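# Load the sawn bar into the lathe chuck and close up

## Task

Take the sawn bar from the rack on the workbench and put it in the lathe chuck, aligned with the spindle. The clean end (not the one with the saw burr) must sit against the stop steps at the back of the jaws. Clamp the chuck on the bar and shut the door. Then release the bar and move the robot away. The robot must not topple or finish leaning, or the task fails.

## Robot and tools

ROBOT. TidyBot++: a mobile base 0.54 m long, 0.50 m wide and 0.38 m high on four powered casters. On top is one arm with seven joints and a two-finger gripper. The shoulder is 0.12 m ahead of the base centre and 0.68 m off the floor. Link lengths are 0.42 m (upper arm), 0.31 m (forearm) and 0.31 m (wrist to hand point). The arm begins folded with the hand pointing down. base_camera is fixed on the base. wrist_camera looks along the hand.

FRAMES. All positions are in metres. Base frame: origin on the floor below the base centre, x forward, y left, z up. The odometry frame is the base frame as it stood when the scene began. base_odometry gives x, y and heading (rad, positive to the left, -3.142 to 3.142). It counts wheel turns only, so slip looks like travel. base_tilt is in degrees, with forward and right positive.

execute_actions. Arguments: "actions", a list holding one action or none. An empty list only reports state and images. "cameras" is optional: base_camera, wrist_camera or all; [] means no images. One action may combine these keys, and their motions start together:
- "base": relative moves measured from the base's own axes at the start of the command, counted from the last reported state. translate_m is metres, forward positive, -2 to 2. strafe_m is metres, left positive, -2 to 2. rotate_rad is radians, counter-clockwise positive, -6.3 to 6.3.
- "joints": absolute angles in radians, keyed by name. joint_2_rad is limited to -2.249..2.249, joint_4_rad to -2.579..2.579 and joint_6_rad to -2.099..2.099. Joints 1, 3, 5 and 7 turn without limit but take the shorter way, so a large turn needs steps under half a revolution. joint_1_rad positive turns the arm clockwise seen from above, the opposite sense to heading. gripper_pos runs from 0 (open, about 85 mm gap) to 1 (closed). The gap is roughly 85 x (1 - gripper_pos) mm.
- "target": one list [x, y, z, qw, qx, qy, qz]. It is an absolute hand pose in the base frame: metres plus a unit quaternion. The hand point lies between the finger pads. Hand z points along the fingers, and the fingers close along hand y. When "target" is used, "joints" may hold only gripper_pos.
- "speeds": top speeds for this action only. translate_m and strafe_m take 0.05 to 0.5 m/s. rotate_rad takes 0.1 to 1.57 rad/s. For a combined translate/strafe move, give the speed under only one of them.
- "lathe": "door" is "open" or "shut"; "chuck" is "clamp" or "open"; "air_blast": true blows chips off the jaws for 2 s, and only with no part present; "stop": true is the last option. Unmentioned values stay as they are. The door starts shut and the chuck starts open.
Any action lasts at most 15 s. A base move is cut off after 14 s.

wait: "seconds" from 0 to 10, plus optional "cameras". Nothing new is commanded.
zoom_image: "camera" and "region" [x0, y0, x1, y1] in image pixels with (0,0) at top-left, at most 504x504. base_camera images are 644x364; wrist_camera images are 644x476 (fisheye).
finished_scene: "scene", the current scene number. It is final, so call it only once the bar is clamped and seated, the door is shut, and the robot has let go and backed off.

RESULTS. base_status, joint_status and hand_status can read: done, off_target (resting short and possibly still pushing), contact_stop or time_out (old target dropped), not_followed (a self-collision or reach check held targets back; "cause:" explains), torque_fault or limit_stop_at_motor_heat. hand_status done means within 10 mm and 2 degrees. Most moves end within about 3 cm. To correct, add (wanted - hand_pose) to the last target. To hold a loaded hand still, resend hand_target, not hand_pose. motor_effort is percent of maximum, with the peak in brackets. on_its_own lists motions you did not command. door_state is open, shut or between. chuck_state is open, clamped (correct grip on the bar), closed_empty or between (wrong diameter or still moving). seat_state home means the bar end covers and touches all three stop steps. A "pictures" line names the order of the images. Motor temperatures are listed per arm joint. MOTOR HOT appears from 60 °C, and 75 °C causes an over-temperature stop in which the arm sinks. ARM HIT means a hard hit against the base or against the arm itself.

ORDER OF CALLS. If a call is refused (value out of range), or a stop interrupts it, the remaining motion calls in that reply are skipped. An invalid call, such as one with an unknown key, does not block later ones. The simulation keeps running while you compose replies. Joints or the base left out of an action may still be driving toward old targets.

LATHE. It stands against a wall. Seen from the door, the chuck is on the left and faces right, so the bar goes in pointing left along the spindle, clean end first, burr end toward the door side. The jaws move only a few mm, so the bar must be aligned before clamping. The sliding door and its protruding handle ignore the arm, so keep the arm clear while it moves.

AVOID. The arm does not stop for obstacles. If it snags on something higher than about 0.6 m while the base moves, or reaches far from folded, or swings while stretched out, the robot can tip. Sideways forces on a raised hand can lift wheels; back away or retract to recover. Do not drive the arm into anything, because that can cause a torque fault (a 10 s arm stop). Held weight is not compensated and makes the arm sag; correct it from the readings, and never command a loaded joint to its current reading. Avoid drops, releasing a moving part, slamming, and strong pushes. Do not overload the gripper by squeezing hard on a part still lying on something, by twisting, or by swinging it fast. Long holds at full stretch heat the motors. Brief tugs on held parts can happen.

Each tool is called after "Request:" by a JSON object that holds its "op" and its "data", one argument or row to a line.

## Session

Request:
{"op": "execute_actions", "data": {
  "actions": []
}}

Scene clock: 0.00 s.
Motor temperatures (°C): [41 40 33 39 39 46 51]
base_odometry: x=+0.000 y=+0.000 heading=+0.000
base_tilt: forward=+0.1 right=+0.5
base_status: not commanded
joint_positions: joint_1_rad=+0.020 joint_2_rad=-0.395 joint_3_rad=+3.092 joint_4_rad=-2.522 joint_5_rad=+0.026 joint_6_rad=-0.859 joint_7_rad=+1.599 gripper_pos=+0.000
joint_status: not commanded
motor_effort: joint_1_rad=+0 joint_2_rad=+0 joint_3_rad=+1 joint_4_rad=+16 joint_5_rad=-1 joint_6_rad=+2 joint_7_rad=+0
hand_pose: x=+0.2720 y=-0.0026 z=+0.5966 quat_wxyz=(+0.020, +0.996, +0.036, +0.078) (m; base frame)
hand_target: x=+0.2716 y=-0.0026 z=+0.5962 quat_wxyz=(+0.020, +0.996, +0.036, +0.077) (m; base frame)
hand_status: not commanded
lathe: door_state=shut chuck_state=open seat_state=open
pictures: base_camera, wrist_camera
camera_calibration:
wrist_camera: T_world_to_cam=[[0.0973141, -0.992747, 0.0705877, -0.0772214], [-0.979229, -0.108182, -0.171484, 0.43113], [0.177877, -0.0524337, -0.982655, 0.671083], [0, 0, 0, 1]] pos_world=[0.310319, 0.00516655, 0.738826]

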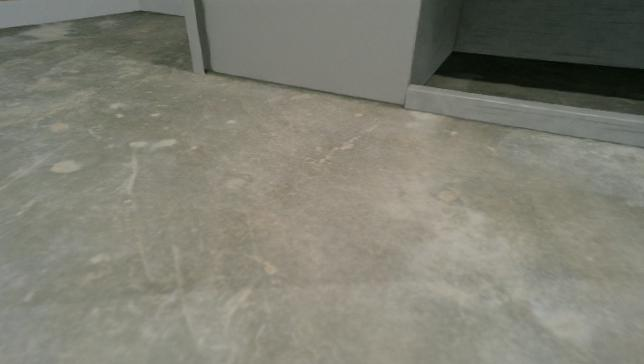

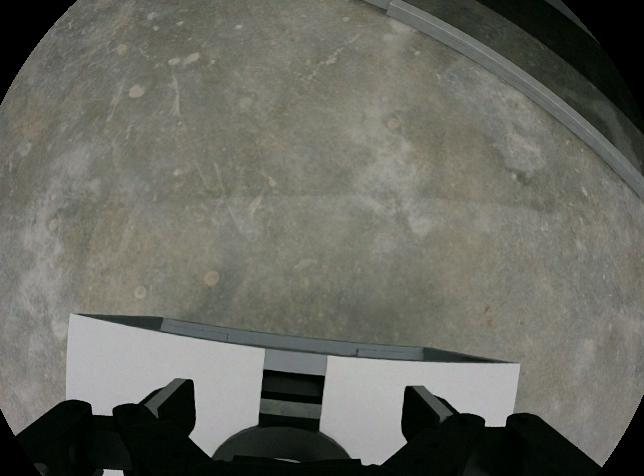

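Request:
{"op": "execute_actions", "data": {
  "actions": [
    {"joints":{"joint_6_rad":0.45}}
  ],
  "cameras": ["wrist_camera"]
}}

Scene clock: 2.50 s.
Motor temperatures (°C): [41 40 33 39 39 46 51]
base_odometry: x=+0.000 y=+0.000 heading=+0.000
base_tilt: forward=+0.0 right=+0.5
base_status: not commanded
joint_positions: joint_1_rad=+0.020 joint_2_rad=-0.395 joint_3_rad=+3.092 joint_4_rad=-2.518 joint_5_rad=+0.026 joint_6_rad=+0.412 joint_7_rad=+1.599 gripper_pos=+0.000
joint_status: all done
motor_effort: joint_1_rad=+0(0) joint_2_rad=-5(5) joint_3_rad=+1(2) joint_4_rad=+20(21) joint_5_rad=-2(2) joint_6_rad=+9(9) joint_7_rad=+0(0)
hand_pose: x=+0.5321 y=+0.0186 z=+0.8610 quat_wxyz=(+0.012, +0.754, +0.039, +0.655) (m; base frame)
hand_target: x=+0.5325 y=+0.0191 z=+0.8699 quat_wxyz=(+0.012, +0.743, +0.039, +0.668) (m; base frame)
hand_status: not commanded
lathe: door_state=shut chuck_state=open seat_state=open
pictures: wrist_camera
camera_calibration:
wrist_camera: T_world_to_cam=[[0.0280949, -0.994048, 0.105259, -0.093169], [-0.116345, -0.107837, -0.987337, 0.976796], [0.992811, 0.0154928, -0.118682, -0.293003], [0, 0, 0, 1]] pos_world=[0.40716, 0.0172597, 0.93946]

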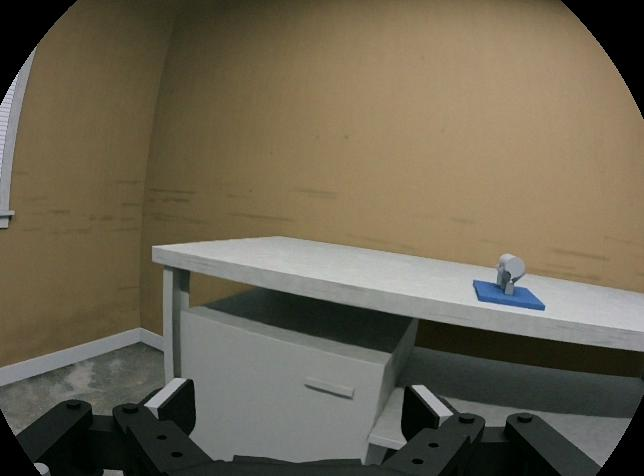

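Request:
{"op": "zoom_image", "data": {
  "camera": "wrist_camera",
  "region": [450, 230, 570, 320]
}}

Request:
{"op": "execute_actions", "data": {
  "actions": [
    {"base":{"rotate_rad":-1.2}}
  ],
  "cameras": ["wrist_camera"]
}}

Scaled by 4.200.

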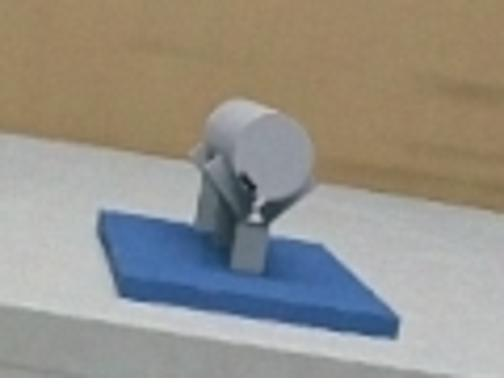

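Scene clock: 5.27 s.
Motor temperatures (°C): [41 40 33 39 39 46 51]
base_odometry: x=+0.000 y=+0.000 heading=-1.200
base_tilt: forward=+0.0 right=+0.5
base_status: done
joint_positions: joint_1_rad=+0.020 joint_2_rad=-0.395 joint_3_rad=+3.093 joint_4_rad=-2.518 joint_5_rad=+0.026 joint_6_rad=+0.412 joint_7_rad=+1.599 gripper_pos=+0.000
joint_status: not commanded
motor_effort: joint_1_rad=+0(1) joint_2_rad=-5(6) joint_3_rad=+0(3) joint_4_rad=+20(21) joint_5_rad=-2(2) joint_6_rad=+9(9) joint_7_rad=+0(0)
hand_pose: x=+0.5321 y=+0.0186 z=+0.8612 quat_wxyz=(+0.012, +0.754, +0.039, +0.656) (m; base frame)
hand_target: x=+0.5325 y=+0.0191 z=+0.8699 quat_wxyz=(+0.012, +0.743, +0.039, +0.668) (m; base frame)
hand_status: not commanded
lathe: door_state=shut chuck_state=open seat_state=open
pictures: wrist_camera
camera_calibration:
wrist_camera: T_world_to_cam=[[0.027948, -0.994057, 0.105208, -0.0931108], [-0.115753, -0.107759, -0.987415, 0.976732], [0.992885, 0.0154183, -0.118077, -0.293569], [0, 0, 0, 1]] pos_world=[0.407142, 0.0172205, 0.939573]

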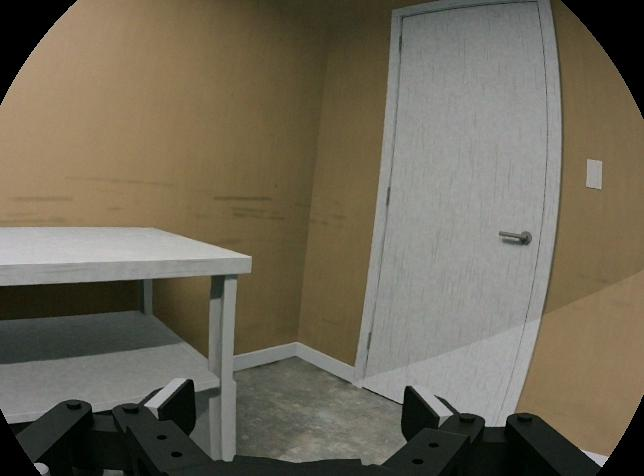

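Request:
{"op": "execute_actions", "data": {
  "actions": [
    {"base":{"rotate_rad":0.7}}
  ]
}}

Request:
{"op": "zoom_image", "data": {
  "camera": "wrist_camera",
  "region": [240, 200, 440, 340]
}}

Scene clock: 8.83 s.
Motor temperatures (°C): [41 40 33 39 39 46 51]
base_odometry: x=+0.000 y=+0.000 heading=-0.500
base_tilt: forward=+0.0 right=+0.5
base_status: done
joint_positions: joint_1_rad=+0.020 joint_2_rad=-0.395 joint_3_rad=+3.093 joint_4_rad=-2.518 joint_5_rad=+0.026 joint_6_rad=+0.413 joint_7_rad=+1.599 gripper_pos=+0.000
joint_status: not commanded
motor_effort: joint_1_rad=+0(1) joint_2_rad=-5(5) joint_3_rad=+1(3) joint_4_rad=+20(20) joint_5_rad=-2(2) joint_6_rad=+8(9) joint_7_rad=+0(0)
hand_pose: x=+0.5321 y=+0.0186 z=+0.8613 quat_wxyz=(+0.012, +0.754, +0.039, +0.656) (m; base frame)
hand_target: x=+0.5325 y=+0.0191 z=+0.8699 quat_wxyz=(+0.012, +0.743, +0.039, +0.668) (m; base frame)
hand_status: not commanded
lathe: door_state=shut chuck_state=open seat_state=open
pictures: base_camera, wrist_camera
camera_calibration:
wrist_camera: T_world_to_cam=[[0.0279634, -0.994056, 0.105217, -0.0931171], [-0.115569, -0.107767, -0.987436, 0.97671], [0.992906, 0.0154522, -0.117896, -0.293737], [0, 0, 0, 1]] pos_world=[0.407134, 0.0172324, 0.939606]

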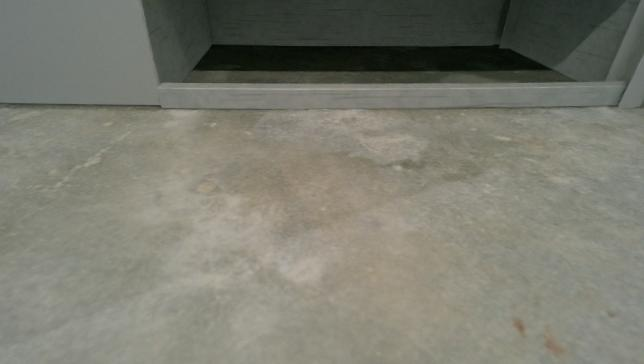

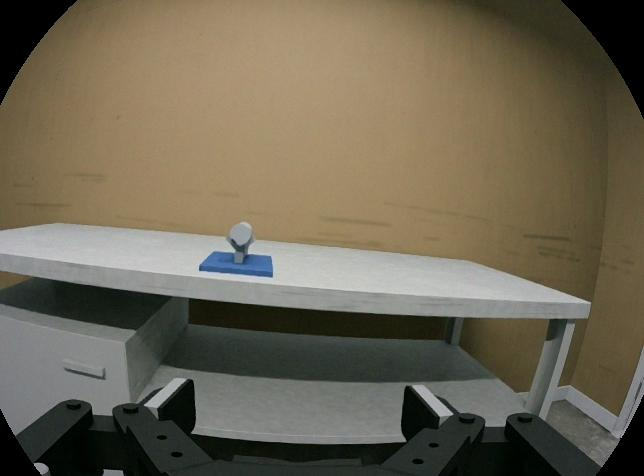

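Scaled by 2.520.

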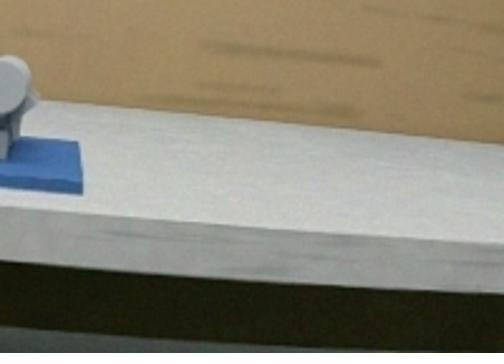

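Request:
{"op": "execute_actions", "data": {
  "actions": [
    {"base":{"translate_m":0.445,"strafe_m":0.11,"rotate_rad":0.12}}
  ]
}}

Request:
{"op": "zoom_image", "data": {
  "camera": "wrist_camera",
  "region": [240, 200, 400, 330]
}}

Scene clock: 17.40 s.
Motor temperatures (°C): [41 40 33 39 39 46 51]
base_odometry: x=+0.443 y=-0.117 heading=-0.380
base_tilt: forward=-0.1 right=+0.5
base_status: done
joint_positions: joint_1_rad=+0.020 joint_2_rad=-0.394 joint_3_rad=+3.093 joint_4_rad=-2.518 joint_5_rad=+0.026 joint_6_rad=+0.415 joint_7_rad=+1.599 gripper_pos=+0.000
joint_status: not commanded
motor_effort: joint_1_rad=+0(1) joint_2_rad=-4(7) joint_3_rad=+1(2) joint_4_rad=+20(21) joint_5_rad=-2(2) joint_6_rad=+8(9) joint_7_rad=+0(0)
hand_pose: x=+0.5324 y=+0.0187 z=+0.8618 quat_wxyz=(+0.012, +0.753, +0.039, +0.656) (m; base frame)
hand_target: x=+0.5325 y=+0.0191 z=+0.8699 quat_wxyz=(+0.012, +0.743, +0.039, +0.668) (m; base frame)
hand_status: not commanded
lathe: door_state=shut chuck_state=open seat_state=open
pictures: base_camera, wrist_camera
camera_calibration:
wrist_camera: T_world_to_cam=[[0.0279263, -0.994061, 0.105179, -0.0930643], [-0.11373, -0.107696, -0.987657, 0.976453], [0.993119, 0.0156196, -0.116062, -0.295606], [0, 0, 0, 1]] pos_world=[0.407223, 0.0172662, 0.939881]

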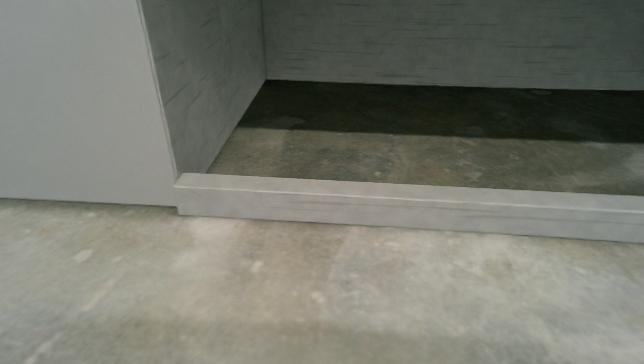

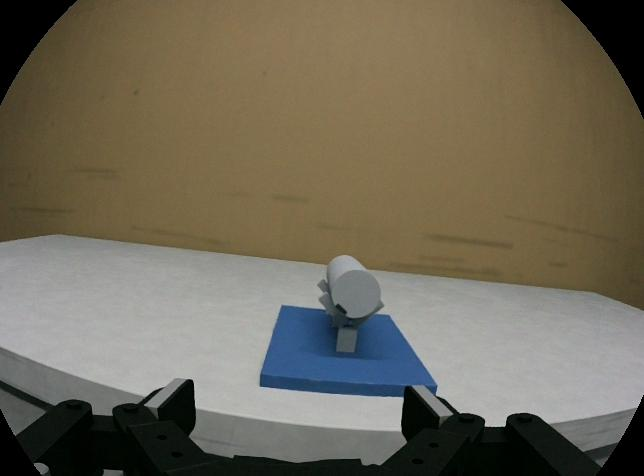

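Scaled by 3.150.

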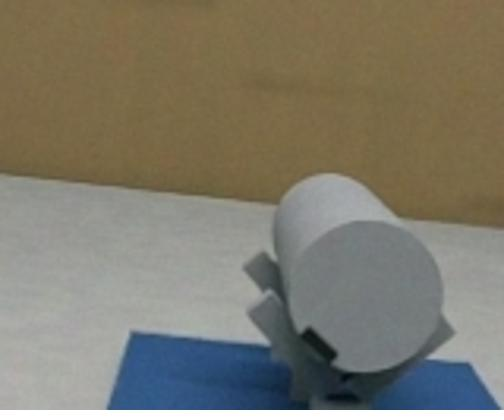

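Request:
{"op": "zoom_image", "data": {
  "camera": "wrist_camera",
  "region": [310, 245, 400, 335]
}}

Scaled by 5.600.

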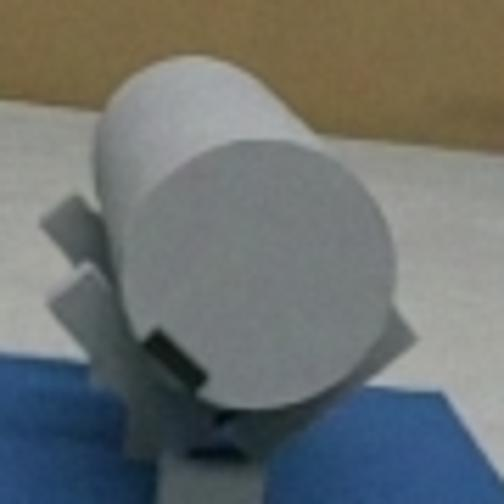

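Request:
{"op": "execute_actions", "data": {
  "actions": [
    {"target":[0.52,0.0,0.935,0,1,0,0]}
  ],
  "cameras": ["wrist_camera"]
}}

Scene clock: 30.60 s.
Motor temperatures (°C): [41 40 33 39 39 46 51]
base_odometry: x=+0.443 y=-0.117 heading=-0.380
base_tilt: forward=+0.1 right=+0.5
base_status: not commanded
joint_positions: joint_1_rad=+0.001 joint_2_rad=+0.293 joint_3_rad=+3.166 joint_4_rad=-0.703 joint_5_rad=+0.024 joint_6_rad=-2.047 joint_7_rad=+1.599 gripper_pos=+0.000
joint_status: not commanded
motor_effort: joint_1_rad=+0(1) joint_2_rad=-25(25) joint_3_rad=+0(2) joint_4_rad=+15(22) joint_5_rad=-2(2) joint_6_rad=+1(9) joint_7_rad=+0(0)
hand_pose: x=+0.5348 y=-0.0135 z=+0.9459 quat_wxyz=(+0.015, +0.999, -0.004, +0.049) (m; base frame)
hand_target: x=+0.5305 y=-0.0002 z=+0.9352 quat_wxyz=(+0.000, +1.000, +0.000, +0.017) (m; base frame)
hand_status: off_target (0.023 m and 5.9 deg from the pose sent, 0.077 m and 82.2 deg at the start; a joint's target at an end of its range on 89 of 89 steps)
lathe: door_state=shut chuck_state=open seat_state=open
pictures: wrist_camera
camera_calibration:
wrist_camera: T_world_to_cam=[[0.0223642, -0.998345, 0.0529852, -0.0816598], [-0.992735, -0.0284433, -0.11691, 0.703824], [0.118223, -0.0499857, -0.991728, 1.00754], [0, 0, 0, 1]] pos_world=[0.581423, -0.011143, 1.08582]

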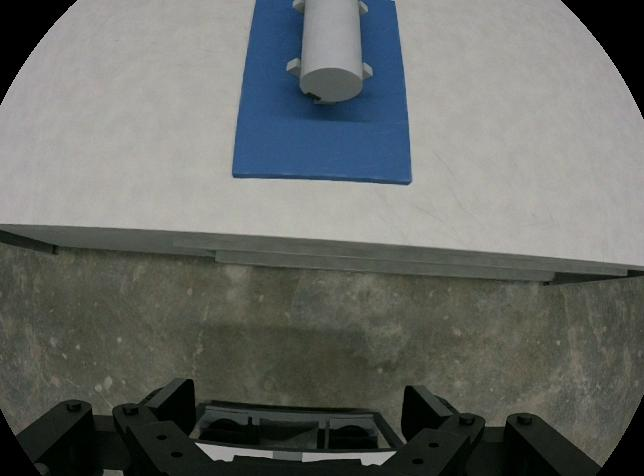

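Request:
{"op": "zoom_image", "data": {
  "camera": "wrist_camera",
  "region": [260, 0, 400, 120]
}}

Scaled by 3.600.

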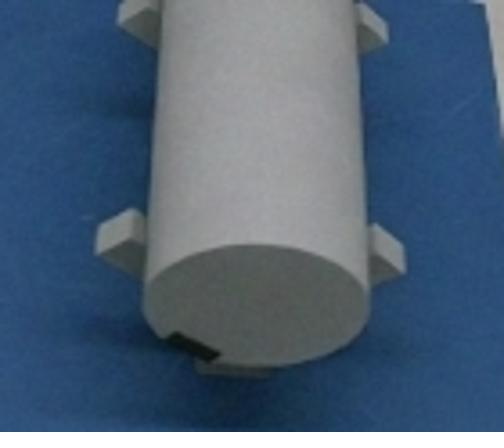

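Request:
{"op": "execute_actions", "data": {
  "actions": [
    {"base":{"translate_m":0.22,"strafe_m":-0.015},"speeds":{"translate_m":0.25}}
  ]
}}

Scene clock: 40.40 s.
Motor temperatures (°C): [41 40 33 39 39 46 51]
base_odometry: x=+0.642 y=-0.212 heading=-0.379
base_tilt: forward=+0.0 right=+0.4
base_status: done
joint_positions: joint_1_rad=+0.000 joint_2_rad=+0.309 joint_3_rad=+3.166 joint_4_rad=-0.702 joint_5_rad=+0.024 joint_6_rad=-2.056 joint_7_rad=+1.599 gripper_pos=+0.000
joint_status: not commanded
motor_effort: joint_1_rad=+0(1) joint_2_rad=-26(28) joint_3_rad=+0(1) joint_4_rad=+15(16) joint_5_rad=-2(2) joint_6_rad=+1(2) joint_7_rad=+0(0)
hand_pose: x=+0.5366 y=-0.0133 z=+0.9393 quat_wxyz=(+0.015, +0.999, -0.003, +0.037) (m; base frame)
hand_target: x=+0.5305 y=-0.0002 z=+0.9352 quat_wxyz=(+0.000, +1.000, +0.000, +0.017) (m; base frame)
hand_status: not commanded
lathe: door_state=shut chuck_state=open seat_state=open
pictures: base_camera, wrist_camera
camera_calibration:
wrist_camera: T_world_to_cam=[[0.0236456, -0.998352, 0.0522911, -0.0811338], [-0.99521, -0.0284695, -0.0935191, 0.684254], [0.0948537, -0.0498293, -0.994243, 1.01565], [0, 0, 0, 1]] pos_world=[0.586557, -0.0109104, 1.07804]

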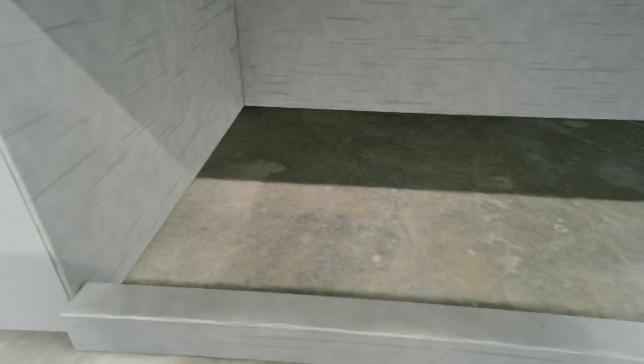

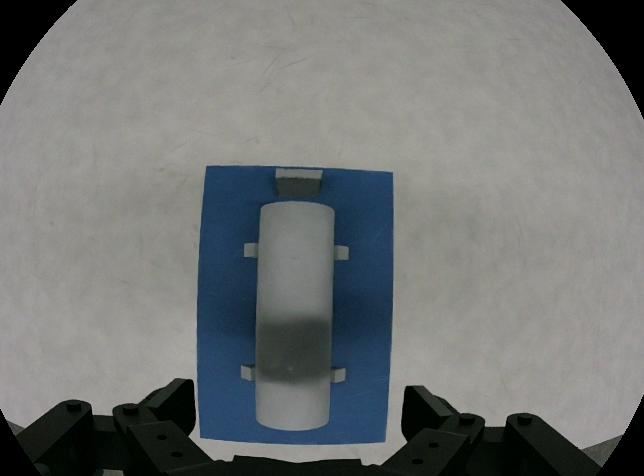

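Request:
{"op": "execute_actions", "data": {
  "actions": [
    {"target":[0.548,0.004,0.902,0,1,0,0]}
  ],
  "cameras": ["wrist_camera"]
}}

Scene clock: 47.03 s.
Motor temperatures (°C): [41 40 33 39 39 46 51]
base_odometry: x=+0.642 y=-0.212 heading=-0.379
base_tilt: forward=+0.0 right=+0.5
base_status: not commanded
joint_positions: joint_1_rad=-0.007 joint_2_rad=+0.333 joint_3_rad=+3.166 joint_4_rad=-0.754 joint_5_rad=+0.024 joint_6_rad=-2.038 joint_7_rad=+1.599 gripper_pos=+0.000
joint_status: not commanded
motor_effort: joint_1_rad=+0(1) joint_2_rad=-26(28) joint_3_rad=+0(1) joint_4_rad=+16(16) joint_5_rad=-2(2) joint_6_rad=+1(1) joint_7_rad=+0(0)
hand_pose: x=+0.5399 y=-0.0102 z=+0.9145 quat_wxyz=(+0.015, +1.000, +0.001, +0.008) (m; base frame)
hand_target: x=+0.5480 y=+0.0040 z=+0.9020 quat_wxyz=(+0.000, +1.000, +0.000, +0.000) (m; base frame)
hand_status: off_target (0.021 m and 1.9 deg from the pose sent, 0.043 m and 4.6 deg at the start)
lathe: door_state=shut chuck_state=open seat_state=open
pictures: wrist_camera
camera_calibration:
wrist_camera: T_world_to_cam=[[0.0343059, -0.99815, 0.0501953, -0.0806866], [-0.998726, -0.0360991, -0.0352649, 0.633879], [0.0370117, -0.0489215, -0.998117, 1.02567], [0, 0, 0, 1]] pos_world=[0.597878, -0.00747737, 1.05014]

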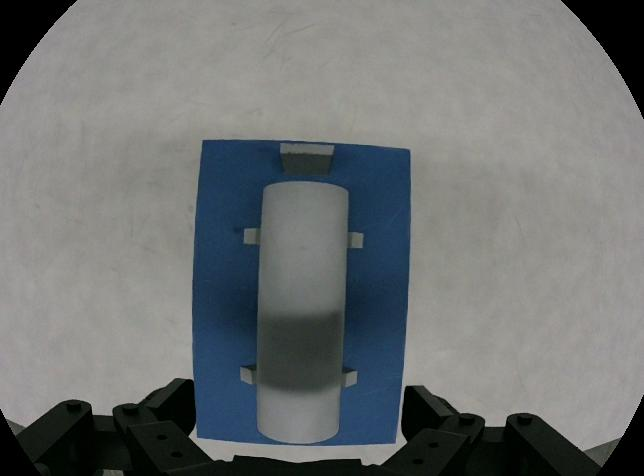

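Request:
{"op": "execute_actions", "data": {
  "actions": [
    {"target":[0.567,0.004,0.866,0,1,0,0]}
  ],
  "cameras": ["wrist_camera"]
}}

Scene clock: 50.90 s.
Motor temperatures (°C): [41 40 33 39 39 46 51]
base_odometry: x=+0.642 y=-0.212 heading=-0.379
base_tilt: forward=+0.0 right=+0.5
base_status: not commanded
joint_positions: joint_1_rad=-0.007 joint_2_rad=+0.346 joint_3_rad=+3.166 joint_4_rad=-0.857 joint_5_rad=+0.024 joint_6_rad=-1.945 joint_7_rad=+1.599 gripper_pos=+0.000
joint_status: not commanded
motor_effort: joint_1_rad=+0(1) joint_2_rad=-27(29) joint_3_rad=+0(1) joint_4_rad=+16(17) joint_5_rad=-1(2) joint_6_rad=+0(1) joint_7_rad=+0(0)
hand_pose: x=+0.5531 y=-0.0108 z=+0.8792 quat_wxyz=(+0.015, +1.000, +0.002, -0.004) (m; base frame)
hand_target: x=+0.5670 y=+0.0040 z=+0.8660 quat_wxyz=(+0.000, +1.000, +0.000, +0.000) (m; base frame)
hand_status: off_target (0.024 m and 1.8 deg from the pose sent, 0.057 m and 1.9 deg at the start)
lathe: door_state=shut chuck_state=open seat_state=open
pictures: wrist_camera
camera_calibration:
wrist_camera: T_world_to_cam=[[0.0374228, -0.998038, 0.0501931, -0.081754], [-0.999209, -0.0380479, -0.0115561, 0.625149], [0.0134432, -0.0497209, -0.998673, 1.00345], [0, 0, 0, 1]] pos_world=[0.614225, -0.00791547, 1.01345]

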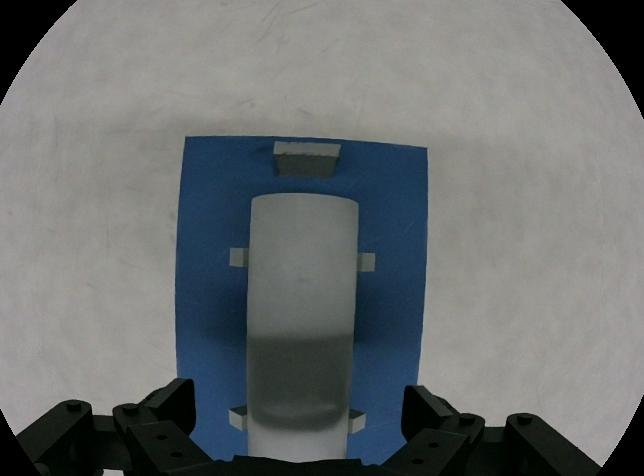

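Request:
{"op": "execute_actions", "data": {
  "actions": [
    {"target":[0.583,0.004,0.863,0,1,0,0]}
  ],
  "cameras": ["wrist_camera"]
}}

Scene clock: 54.97 s.
Motor temperatures (°C): [41 40 33 39 39 46 51]
base_odometry: x=+0.642 y=-0.212 heading=-0.379
base_tilt: forward=+0.1 right=+0.5
base_status: not commanded
joint_positions: joint_1_rad=-0.007 joint_2_rad=+0.386 joint_3_rad=+3.166 joint_4_rad=-0.816 joint_5_rad=+0.024 joint_6_rad=-1.945 joint_7_rad=+1.599 gripper_pos=+0.000
joint_status: not commanded
motor_effort: joint_1_rad=+0(0) joint_2_rad=-29(30) joint_3_rad=+0(1) joint_4_rad=+16(17) joint_5_rad=-1(2) joint_6_rad=+0(1) joint_7_rad=+0(0)
hand_pose: x=+0.5693 y=-0.0107 z=+0.8736 quat_wxyz=(+0.016, +1.000, +0.002, -0.003) (m; base frame)
hand_target: x=+0.5830 y=+0.0040 z=+0.8630 quat_wxyz=(+0.000, +1.000, +0.000, +0.000) (m; base frame)
hand_status: off_target (0.023 m and 1.8 deg from the pose sent, 0.037 m and 1.8 deg at the start)
lathe: door_state=shut chuck_state=open seat_state=open
pictures: wrist_camera
camera_calibration:
wrist_camera: T_world_to_cam=[[0.0377963, -0.997983, 0.0510003, -0.0828949], [-0.999167, -0.0385285, -0.0134501, 0.642918], [0.015388, -0.0504494, -0.998608, 0.996435], [0, 0, 0, 1]] pos_world=[0.630182, -0.00768749, 1.00792]

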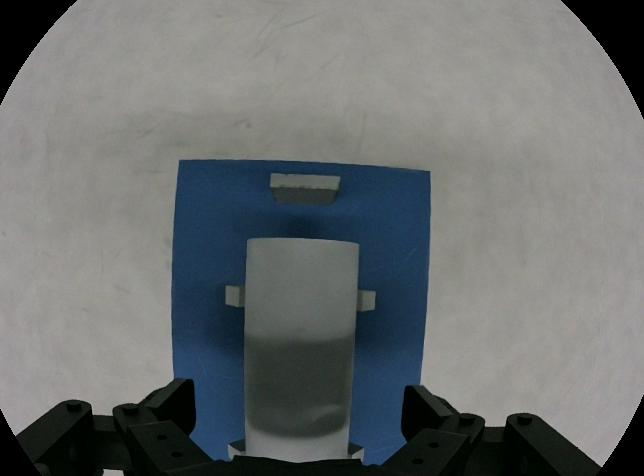

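Request:
{"op": "execute_actions", "data": {
  "actions": [
    {"joints":{"gripper_pos":0.65}}
  ],
  "cameras": ["wrist_camera"]
}}

Scene clock: 58.03 s.
Motor temperatures (°C): [41 40 33 39 39 46 51]
base_odometry: x=+0.642 y=-0.212 heading=-0.379
base_tilt: forward=+0.1 right=+0.5
base_status: not commanded
joint_positions: joint_1_rad=-0.008 joint_2_rad=+0.386 joint_3_rad=+3.166 joint_4_rad=-0.813 joint_5_rad=+0.024 joint_6_rad=-1.945 joint_7_rad=+1.599 gripper_pos=+0.554
joint_status: gripper_pos off_target (ended at +0.554, target +0.650)
motor_effort: joint_1_rad=-1(1) joint_2_rad=-26(30) joint_3_rad=+0(1) joint_4_rad=+16(17) joint_5_rad=-2(2) joint_6_rad=+3(4) joint_7_rad=+1(1)
hand_pose: x=+0.5697 y=-0.0106 z=+0.8743 quat_wxyz=(+0.016, +1.000, +0.002, -0.002) (m; base frame)
hand_target: x=+0.5830 y=+0.0040 z=+0.8630 quat_wxyz=(+0.000, +1.000, +0.000, +0.000) (m; base frame)
hand_status: not commanded
lathe: door_state=shut chuck_state=open seat_state=open
pictures: wrist_camera
camera_calibration:
wrist_camera: T_world_to_cam=[[0.0379629, -0.997973, 0.0510758, -0.0829749], [-0.999125, -0.0388045, -0.0155881, 0.645134], [0.0175385, -0.0504393, -0.998573, 0.995875], [0, 0, 0, 1]] pos_world=[0.630254, -0.00754127, 1.00875]

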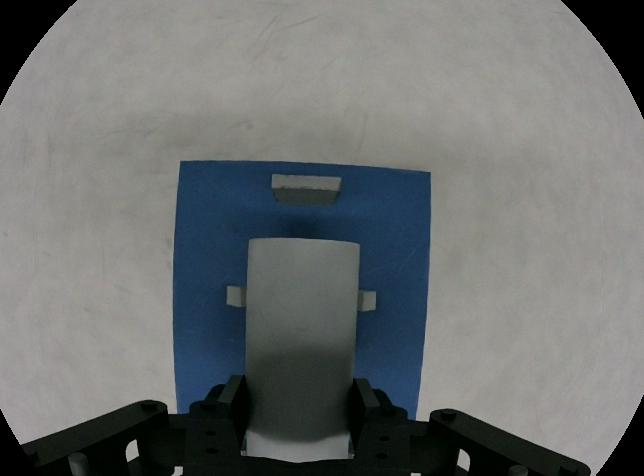

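Request:
{"op": "execute_actions", "data": {
  "actions": [
    {"joints":{"gripper_pos":1.0}}
  ],
  "cameras": []
}}

Request:
{"op": "execute_actions", "data": {
  "actions": [
    {"target":[0.583,0.004,0.905,0,1,0,0]}
  ],
  "cameras": ["wrist_camera"]
}}

Scene clock: 61.53 s.
Motor temperatures (°C): [41 40 33 39 39 46 51]
base_odometry: x=+0.642 y=-0.212 heading=-0.379
base_tilt: forward=+0.0 right=+0.4
base_status: not commanded
joint_positions: joint_1_rad=-0.008 joint_2_rad=+0.386 joint_3_rad=+3.166 joint_4_rad=-0.813 joint_5_rad=+0.023 joint_6_rad=-1.945 joint_7_rad=+1.599 gripper_pos=+0.554
joint_status: gripper_pos off_target (ended at +0.554, target +1.000)
motor_effort: joint_1_rad=+0(1) joint_2_rad=-26(27) joint_3_rad=+0(1) joint_4_rad=+16(17) joint_5_rad=-2(2) joint_6_rad=+3(3) joint_7_rad=+1(1)
hand_pose: x=+0.5697 y=-0.0105 z=+0.8743 quat_wxyz=(+0.015, +1.000, +0.002, -0.002) (m; base frame)
hand_target: x=+0.5830 y=+0.0040 z=+0.8630 quat_wxyz=(+0.000, +1.000, +0.000, +0.000) (m; base frame)
hand_status: not commanded
lathe: door_state=shut chuck_state=open seat_state=open
pictures: none
No camera images: "cameras" was empty.

Scene clock: 62.97 s.
Motor temperatures (°C): [41 40 33 39 39 46 51]
base_odometry: x=+0.642 y=-0.212 heading=-0.379
base_tilt: forward=+0.0 right=+0.5
base_status: not commanded
joint_positions: joint_1_rad=-0.008 joint_2_rad=+0.474 joint_3_rad=+3.168 joint_4_rad=-0.574 joint_5_rad=+0.017 joint_6_rad=-2.050 joint_7_rad=+1.599 gripper_pos=+0.554
joint_status: not commanded
motor_effort: joint_1_rad=+0(1) joint_2_rad=-35(37) joint_3_rad=+0(1) joint_4_rad=+18(21) joint_5_rad=-1(2) joint_6_rad=+1(4) joint_7_rad=+0(1)
hand_pose: x=+0.5972 y=-0.0081 z=+0.9021 quat_wxyz=(+0.014, +1.000, +0.003, +0.022) (m; base frame)
hand_target: x=+0.5885 y=+0.0040 z=+0.9050 quat_wxyz=(+0.000, +1.000, +0.000, +0.009) (m; base frame)
hand_status: off_target (0.019 m and 3.0 deg from the pose sent, 0.037 m and 1.8 deg at the start; a joint's target at an end of its range on 31 of 31 steps)
lathe: door_state=shut chuck_state=open seat_state=open
pictures: wrist_camera
camera_calibration:
wrist_camera: T_world_to_cam=[[0.0368259, -0.998111, 0.0491809, -0.0805777], [-0.997241, -0.0398789, -0.0626125, 0.714476], [0.0644555, -0.0467394, -0.996825, 0.993761], [0, 0, 0, 1]] pos_world=[0.651419, -0.00548516, 1.0393]

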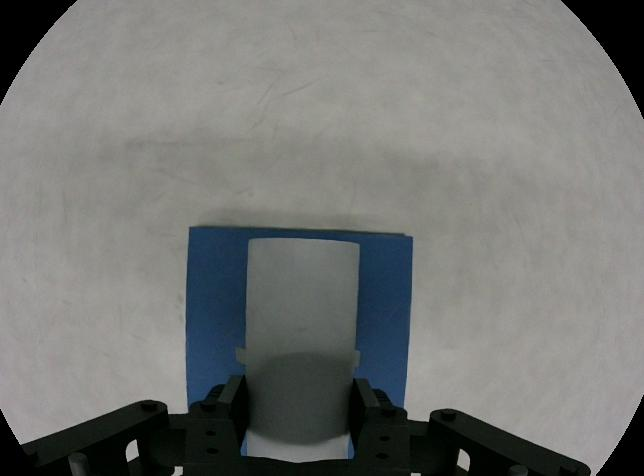

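Request:
{"op": "execute_actions", "data": {
  "actions": [
    {"base":{"translate_m":-0.5},"joints":{"joint_1_rad":0.0,"joint_2_rad":0.3,"joint_3_rad":3.14,"joint_4_rad":-0.6,"joint_5_rad":0.0,"joint_6_rad":-1.95,"joint_7_rad":1.57}}
  ],
  "cameras": ["wrist_camera"]
}}

Scene clock: 67.53 s.
Motor temperatures (°C): [41 40 33 39 39 46 50]
base_odometry: x=+0.178 y=-0.027 heading=-0.379
base_tilt: forward=+0.1 right=+0.5
base_status: done
joint_positions: joint_1_rad=-0.007 joint_2_rad=+0.317 joint_3_rad=+3.156 joint_4_rad=-0.601 joint_5_rad=+0.017 joint_6_rad=-1.990 joint_7_rad=+1.599 gripper_pos=+0.554
joint_status: all done
motor_effort: joint_1_rad=+0(1) joint_2_rad=-29(42) joint_3_rad=+0(2) joint_4_rad=+18(21) joint_5_rad=-2(2) joint_6_rad=+3(4) joint_7_rad=+0(1)
hand_pose: x=+0.5720 y=-0.0051 z=+0.9699 quat_wxyz=(+0.011, +0.993, +0.007, +0.117) (m; base frame)
hand_target: x=+0.5791 y=+0.0019 z=+0.9810 quat_wxyz=(+0.000, +0.989, +0.000, +0.145) (m; base frame)
hand_status: not commanded
lathe: door_state=shut chuck_state=open seat_state=open
pictures: wrist_camera
camera_calibration:
wrist_camera: T_world_to_cam=[[0.0387345, -0.997916, 0.0516167, -0.0833829], [-0.966841, -0.0504771, -0.250343, 0.858318], [0.252426, -0.0402082, -0.96678, 0.926473], [0, 0, 0, 1]] pos_world=[0.59922, -0.0026318, 1.11487]

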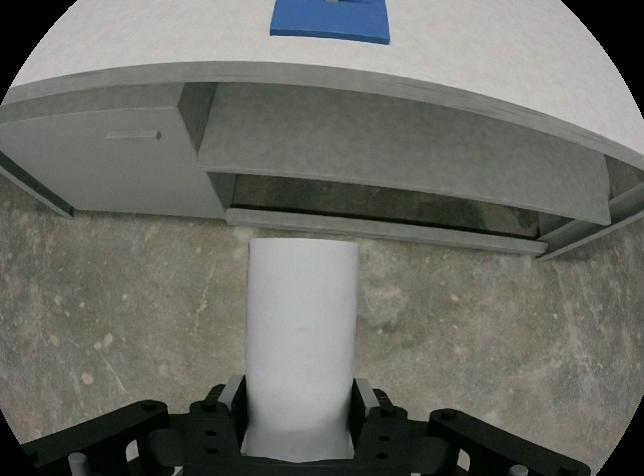

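Request:
{"op": "execute_actions", "data": {
  "actions": [
    {"base":{"rotate_rad":1.6},"joints":{"joint_1_rad":6.292,"joint_2_rad":-0.036,"joint_3_rad":3.115,"joint_4_rad":-1.615,"joint_5_rad":0.0,"joint_6_rad":0.017,"joint_7_rad":3.07}}
  ]
}}

Scene clock: 71.40 s.
Motor temperatures (°C): [41 40 33 39 39 46 51]
base_odometry: x=+0.178 y=-0.027 heading=+1.221
base_tilt: forward=+0.0 right=+0.5
base_status: done
joint_positions: joint_1_rad=-0.003 joint_2_rad=+0.012 joint_3_rad=+3.117 joint_4_rad=-1.625 joint_5_rad=+0.016 joint_6_rad=-0.054 joint_7_rad=+3.000 gripper_pos=+0.554
joint_status: joint_2_rad off_target (ended at +0.012, target -0.036); the others done
motor_effort: joint_1_rad=+0(6) joint_2_rad=-28(38) joint_3_rad=+1(5) joint_4_rad=+29(30) joint_5_rad=-2(4) joint_6_rad=+13(13) joint_7_rad=+0(2)
hand_pose: x=+0.7464 y=+0.0180 z=+1.0440 quat_wxyz=(+0.432, +0.555, +0.502, +0.503) (m; base frame)
hand_target: x=+0.7291 y=+0.0126 z=+1.1024 quat_wxyz=(+0.480, +0.511, +0.484, +0.524) (m; base frame)
hand_status: not commanded
lathe: door_state=shut chuck_state=open seat_state=open
pictures: base_camera, wrist_camera
camera_calibration:
wrist_camera: T_world_to_cam=[[0.102428, -0.0901227, 0.990649, -1.11517], [0.0352211, -0.994934, -0.0941542, 0.152658], [0.994117, 0.0445359, -0.0987354, -0.506333], [0, 0, 0, 1]] pos_world=[0.612202, 0.0739324, 1.06912]

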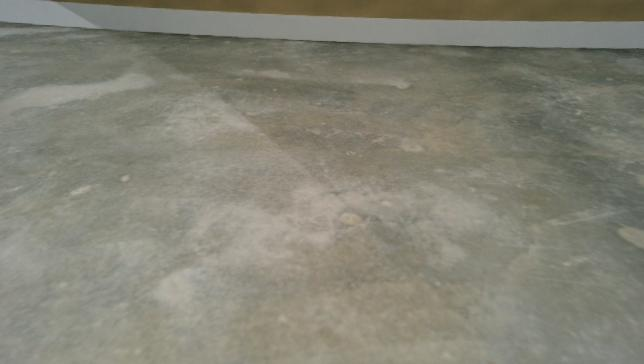

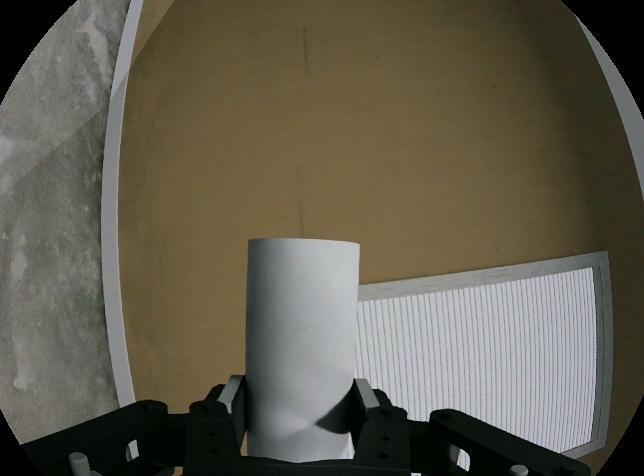

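Request:
{"op": "execute_actions", "data": {
  "actions": [
    {"base":{"rotate_rad":1.4}}
  ]
}}

Scene clock: 74.47 s.
Motor temperatures (°C): [41 40 33 39 39 46 51]
base_odometry: x=+0.178 y=-0.027 heading=+2.621
base_tilt: forward=+0.0 right=+0.5
base_status: done
joint_positions: joint_1_rad=+0.000 joint_2_rad=+0.012 joint_3_rad=+3.107 joint_4_rad=-1.625 joint_5_rad=+0.016 joint_6_rad=-0.050 joint_7_rad=+3.002 gripper_pos=+0.554
joint_status: not commanded
motor_effort: joint_1_rad=+0(4) joint_2_rad=-27(32) joint_3_rad=+0(5) joint_4_rad=+29(30) joint_5_rad=-2(2) joint_6_rad=+13(13) joint_7_rad=+0(0)
hand_pose: x=+0.7462 y=+0.0228 z=+1.0452 quat_wxyz=(+0.431, +0.552, +0.504, +0.506) (m; base frame)
hand_target: x=+0.7291 y=+0.0126 z=+1.1024 quat_wxyz=(+0.480, +0.511, +0.484, +0.524) (m; base frame)
hand_status: not commanded
lathe: door_state=shut chuck_state=open seat_state=open
pictures: base_camera, wrist_camera
camera_calibration:
wrist_camera: T_world_to_cam=[[0.0992816, -0.0880174, 0.991159, -1.1141], [0.0434311, -0.994748, -0.0926865, 0.149852], [0.994111, 0.0522492, -0.0949375, -0.510436], [0, 0, 0, 1]] pos_world=[0.611531, 0.0776744, 1.06968]

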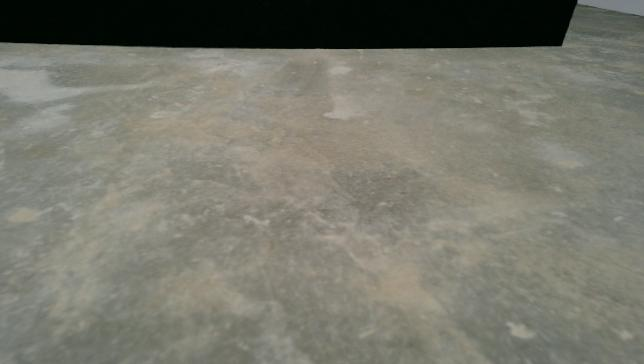

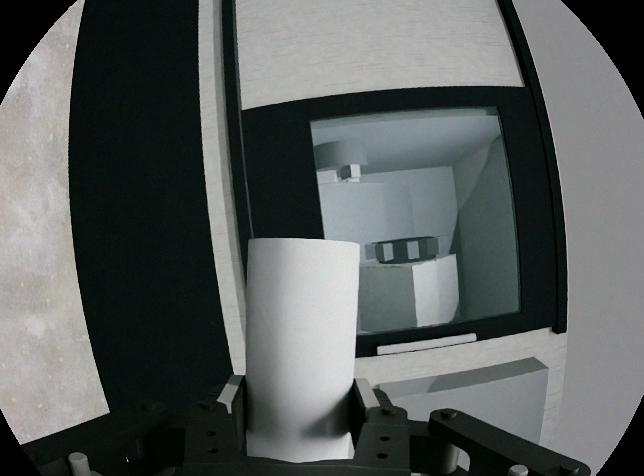

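Request:
{"op": "execute_actions", "data": {
  "actions": [
    {"base":{"translate_m":0.653,"strafe_m":0.098,"rotate_rad":0.136},"lathe":{"door":"open"}}
  ]
}}

Scene clock: 87.00 s.
Motor temperatures (°C): [41 40 33 39 39 46 51]
base_odometry: x=-0.438 y=+0.213 heading=+2.757
base_tilt: forward=+0.0 right=+0.4
base_status: done
joint_positions: joint_1_rad=+0.001 joint_2_rad=+0.001 joint_3_rad=+3.107 joint_4_rad=-1.628 joint_5_rad=+0.016 joint_6_rad=-0.045 joint_7_rad=+3.002 gripper_pos=+0.554
joint_status: not commanded
motor_effort: joint_1_rad=+0(5) joint_2_rad=-27(32) joint_3_rad=+1(5) joint_4_rad=+29(30) joint_5_rad=-2(2) joint_6_rad=+13(13) joint_7_rad=+0(0)
hand_pose: x=+0.7420 y=+0.0218 z=+1.0519 quat_wxyz=(+0.435, +0.549, +0.501, +0.509) (m; base frame)
hand_target: x=+0.7291 y=+0.0126 z=+1.1024 quat_wxyz=(+0.480, +0.511, +0.484, +0.524) (m; base frame)
hand_status: not commanded
lathe: door_state=open chuck_state=open seat_state=open
pictures: base_camera, wrist_camera
camera_calibration:
wrist_camera: T_world_to_cam=[[0.0861328, -0.0878405, 0.992404, -1.11204], [0.0431725, -0.994841, -0.0918032, 0.148967], [0.995348, 0.0507518, -0.0818962, -0.520144], [0, 0, 0, 1]] pos_world=[0.607076, 0.076914, 1.07467]

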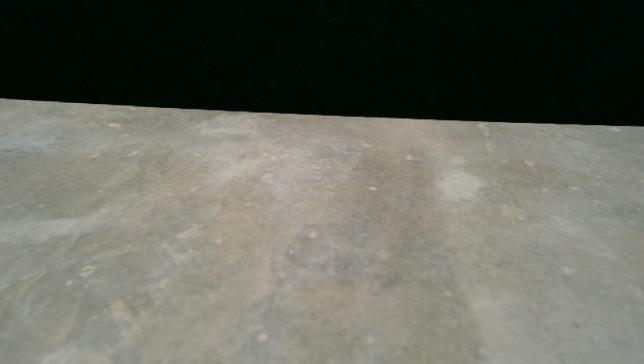

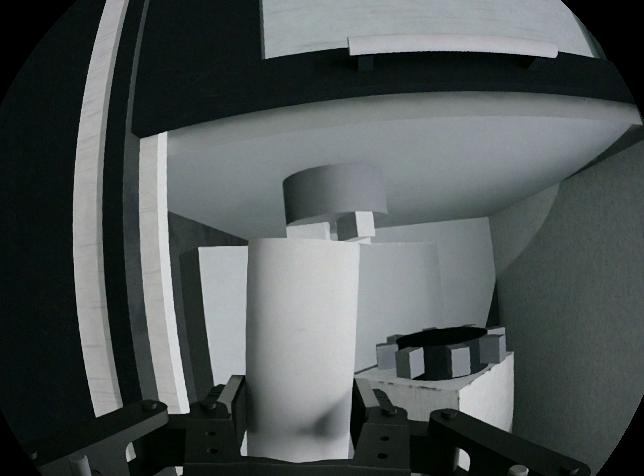

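Request:
{"op": "execute_actions", "data": {
  "actions": [
    {"joints":{"joint_1_rad":6.303,"joint_2_rad":-0.058,"joint_3_rad":3.127,"joint_4_rad":-1.623,"joint_5_rad":-0.024,"joint_6_rad":0.021,"joint_7_rad":3.197},"lathe":{"air_blast":true}}
  ],
  "cameras": ["wrist_camera"]
}}

Scene clock: 92.03 s.
Motor temperatures (°C): [41 40 33 39 39 46 51]
base_odometry: x=-0.438 y=+0.213 heading=+2.757
base_tilt: forward=+0.0 right=+0.5
base_status: not commanded
joint_positions: joint_1_rad=+0.005 joint_2_rad=-0.012 joint_3_rad=+3.112 joint_4_rad=-1.636 joint_5_rad=+0.002 joint_6_rad=-0.045 joint_7_rad=+3.145 gripper_pos=+0.554
joint_status: joint_2_rad off_target (ended at -0.012, target -0.058); the others done
motor_effort: joint_1_rad=+0(1) joint_2_rad=-27(29) joint_3_rad=+0(1) joint_4_rad=+29(30) joint_5_rad=-2(2) joint_6_rad=+13(14) joint_7_rad=+0(1)
hand_pose: x=+0.7372 y=+0.0166 z=+1.0550 quat_wxyz=(+0.470, +0.516, +0.532, +0.479) (m; base frame)
hand_target: x=+0.7200 y=-0.0016 z=+1.1120 quat_wxyz=(+0.516, +0.487, +0.500, +0.497) (m; base frame)
hand_status: not commanded
lathe: door_state=open chuck_state=open seat_state=open
pictures: wrist_camera
camera_calibration:
wrist_camera: T_world_to_cam=[[0.0774975, 0.0404278, 0.996173, -1.11485], [0.0484276, -0.998151, 0.0367407, 0.00487246], [0.995816, 0.045395, -0.079312, -0.517833], [0, 0, 0, 1]] pos_world=[0.601829, 0.0734415, 1.06933]

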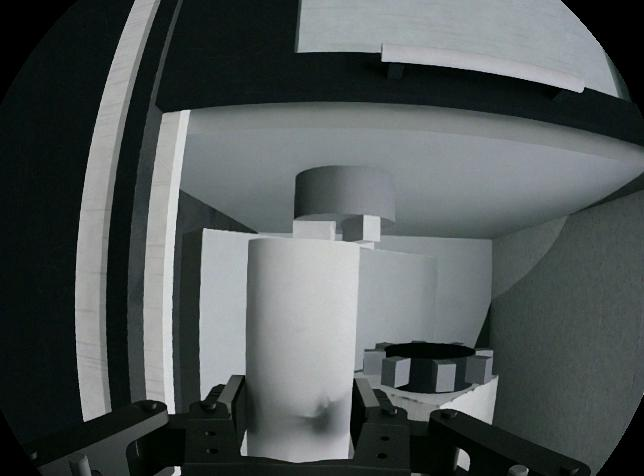

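Request:
{"op": "execute_actions", "data": {
  "actions": [
    {"joints":{"joint_1_rad":6.312,"joint_2_rad":-0.068,"joint_3_rad":3.136,"joint_4_rad":-1.623,"joint_5_rad":-0.036,"joint_6_rad":0.026,"joint_7_rad":3.17},"lathe":{"air_blast":true}}
  ],
  "cameras": ["wrist_camera"]
}}

Request:
{"op": "zoom_image", "data": {
  "camera": "wrist_camera",
  "region": [280, 150, 410, 260]
}}

Scene clock: 94.07 s.
Motor temperatures (°C): [41 40 33 39 39 46 51]
base_odometry: x=-0.438 y=+0.213 heading=+2.757
base_tilt: forward=+0.1 right=+0.4
base_status: not commanded
joint_positions: joint_1_rad=+0.012 joint_2_rad=-0.019 joint_3_rad=+3.120 joint_4_rad=-1.637 joint_5_rad=-0.003 joint_6_rad=-0.041 joint_7_rad=+3.145 gripper_pos=+0.554
joint_status: joint_2_rad off_target (ended at -0.019, target -0.068); the others done
motor_effort: joint_1_rad=+0(1) joint_2_rad=-26(29) joint_3_rad=+1(2) joint_4_rad=+29(31) joint_5_rad=-2(2) joint_6_rad=+13(14) joint_7_rad=+0(1)
hand_pose: x=+0.7348 y=+0.0074 z=+1.0604 quat_wxyz=(+0.475, +0.519, +0.524, +0.480) (m; base frame)
hand_target: x=+0.7156 y=-0.0126 z=+1.1196 quat_wxyz=(+0.515, +0.497, +0.482, +0.506) (m; base frame)
hand_status: not commanded
lathe: door_state=open chuck_state=open seat_state=open
pictures: wrist_camera
camera_calibration:
wrist_camera: T_world_to_cam=[[0.0675099, 0.0341787, 0.997133, -1.11336], [0.0327846, -0.998949, 0.0320213, 0.0120747], [0.99718, 0.0305289, -0.0685595, -0.526896], [0, 0, 0, 1]] pos_world=[0.600177, 0.0662006, 1.07365]

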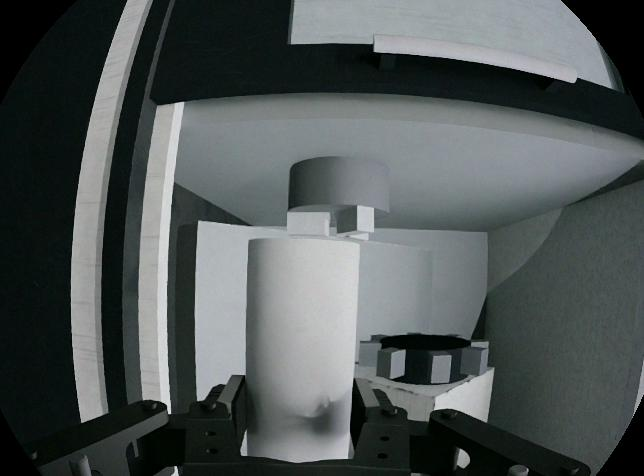

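Scaled by 3.877.

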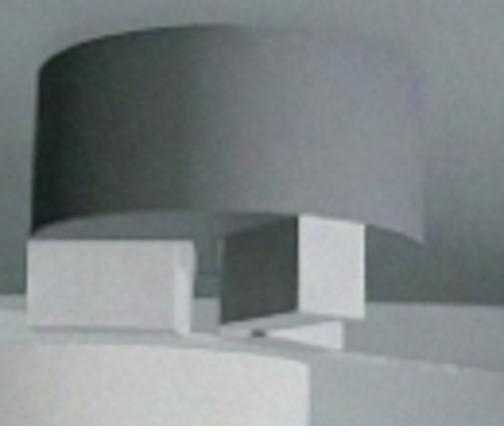

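Request:
{"op": "zoom_image", "data": {
  "camera": "wrist_camera",
  "region": [325, 200, 385, 245]
}}

Scaled by 8.400.

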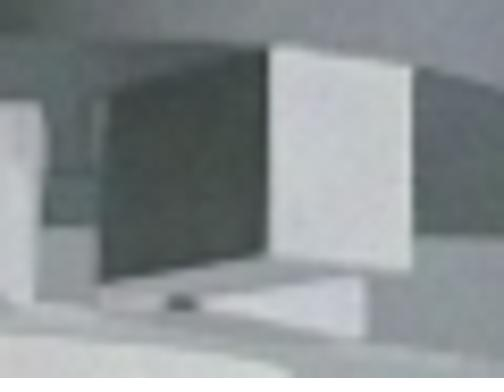

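Request:
{"op": "execute_actions", "data": {
  "actions": [
    {"base":{"translate_m":0.42},"speeds":{"translate_m":0.3}}
  ],
  "cameras": ["wrist_camera"]
}}

Request:
{"op": "zoom_image", "data": {
  "camera": "wrist_camera",
  "region": [230, 80, 430, 260]
}}

Scene clock: 104.43 s.
Motor temperatures (°C): [41 40 33 39 39 46 50]
base_odometry: x=-0.827 y=+0.370 heading=+2.757
base_tilt: forward=+0.0 right=+0.5
base_status: done
joint_positions: joint_1_rad=+0.012 joint_2_rad=-0.033 joint_3_rad=+3.120 joint_4_rad=-1.638 joint_5_rad=-0.003 joint_6_rad=-0.038 joint_7_rad=+3.145 gripper_pos=+0.554
joint_status: not commanded
motor_effort: joint_1_rad=+0(1) joint_2_rad=-26(31) joint_3_rad=+0(1) joint_4_rad=+29(30) joint_5_rad=-2(2) joint_6_rad=+13(14) joint_7_rad=+0(0)
hand_pose: x=+0.7296 y=+0.0073 z=+1.0693 quat_wxyz=(+0.480, +0.515, +0.520, +0.484) (m; base frame)
hand_target: x=+0.7156 y=-0.0126 z=+1.1196 quat_wxyz=(+0.515, +0.497, +0.482, +0.506) (m; base frame)
hand_status: not commanded
lathe: door_state=open chuck_state=open seat_state=open
pictures: wrist_camera
camera_calibration:
wrist_camera: T_world_to_cam=[[0.0513885, 0.0343098, 0.998089, -1.11107], [0.0320463, -0.998952, 0.0326894, 0.0117213], [0.998164, 0.0303052, -0.0524342, -0.53908], [0, 0, 0, 1]] pos_world=[0.594811, 0.0661666, 1.0803]

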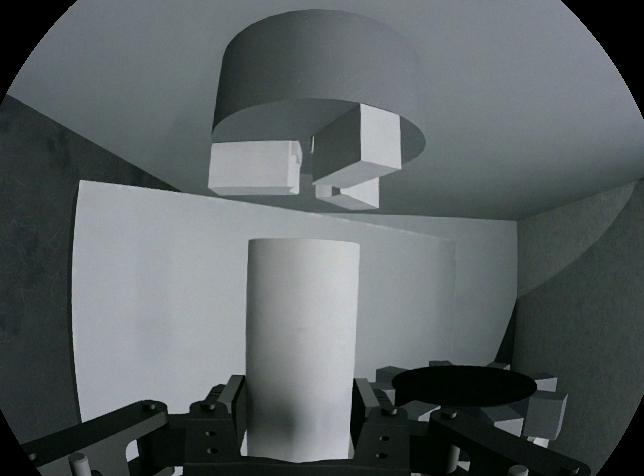

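Scaled by 2.520.

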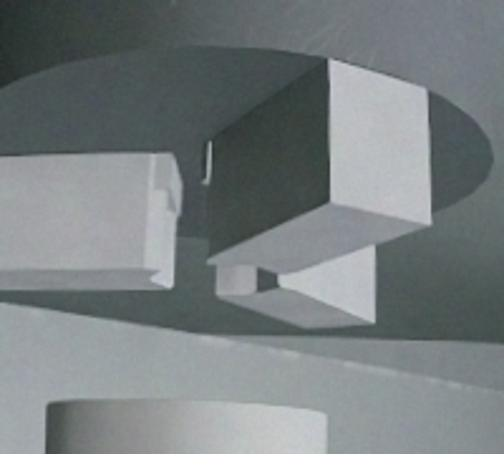

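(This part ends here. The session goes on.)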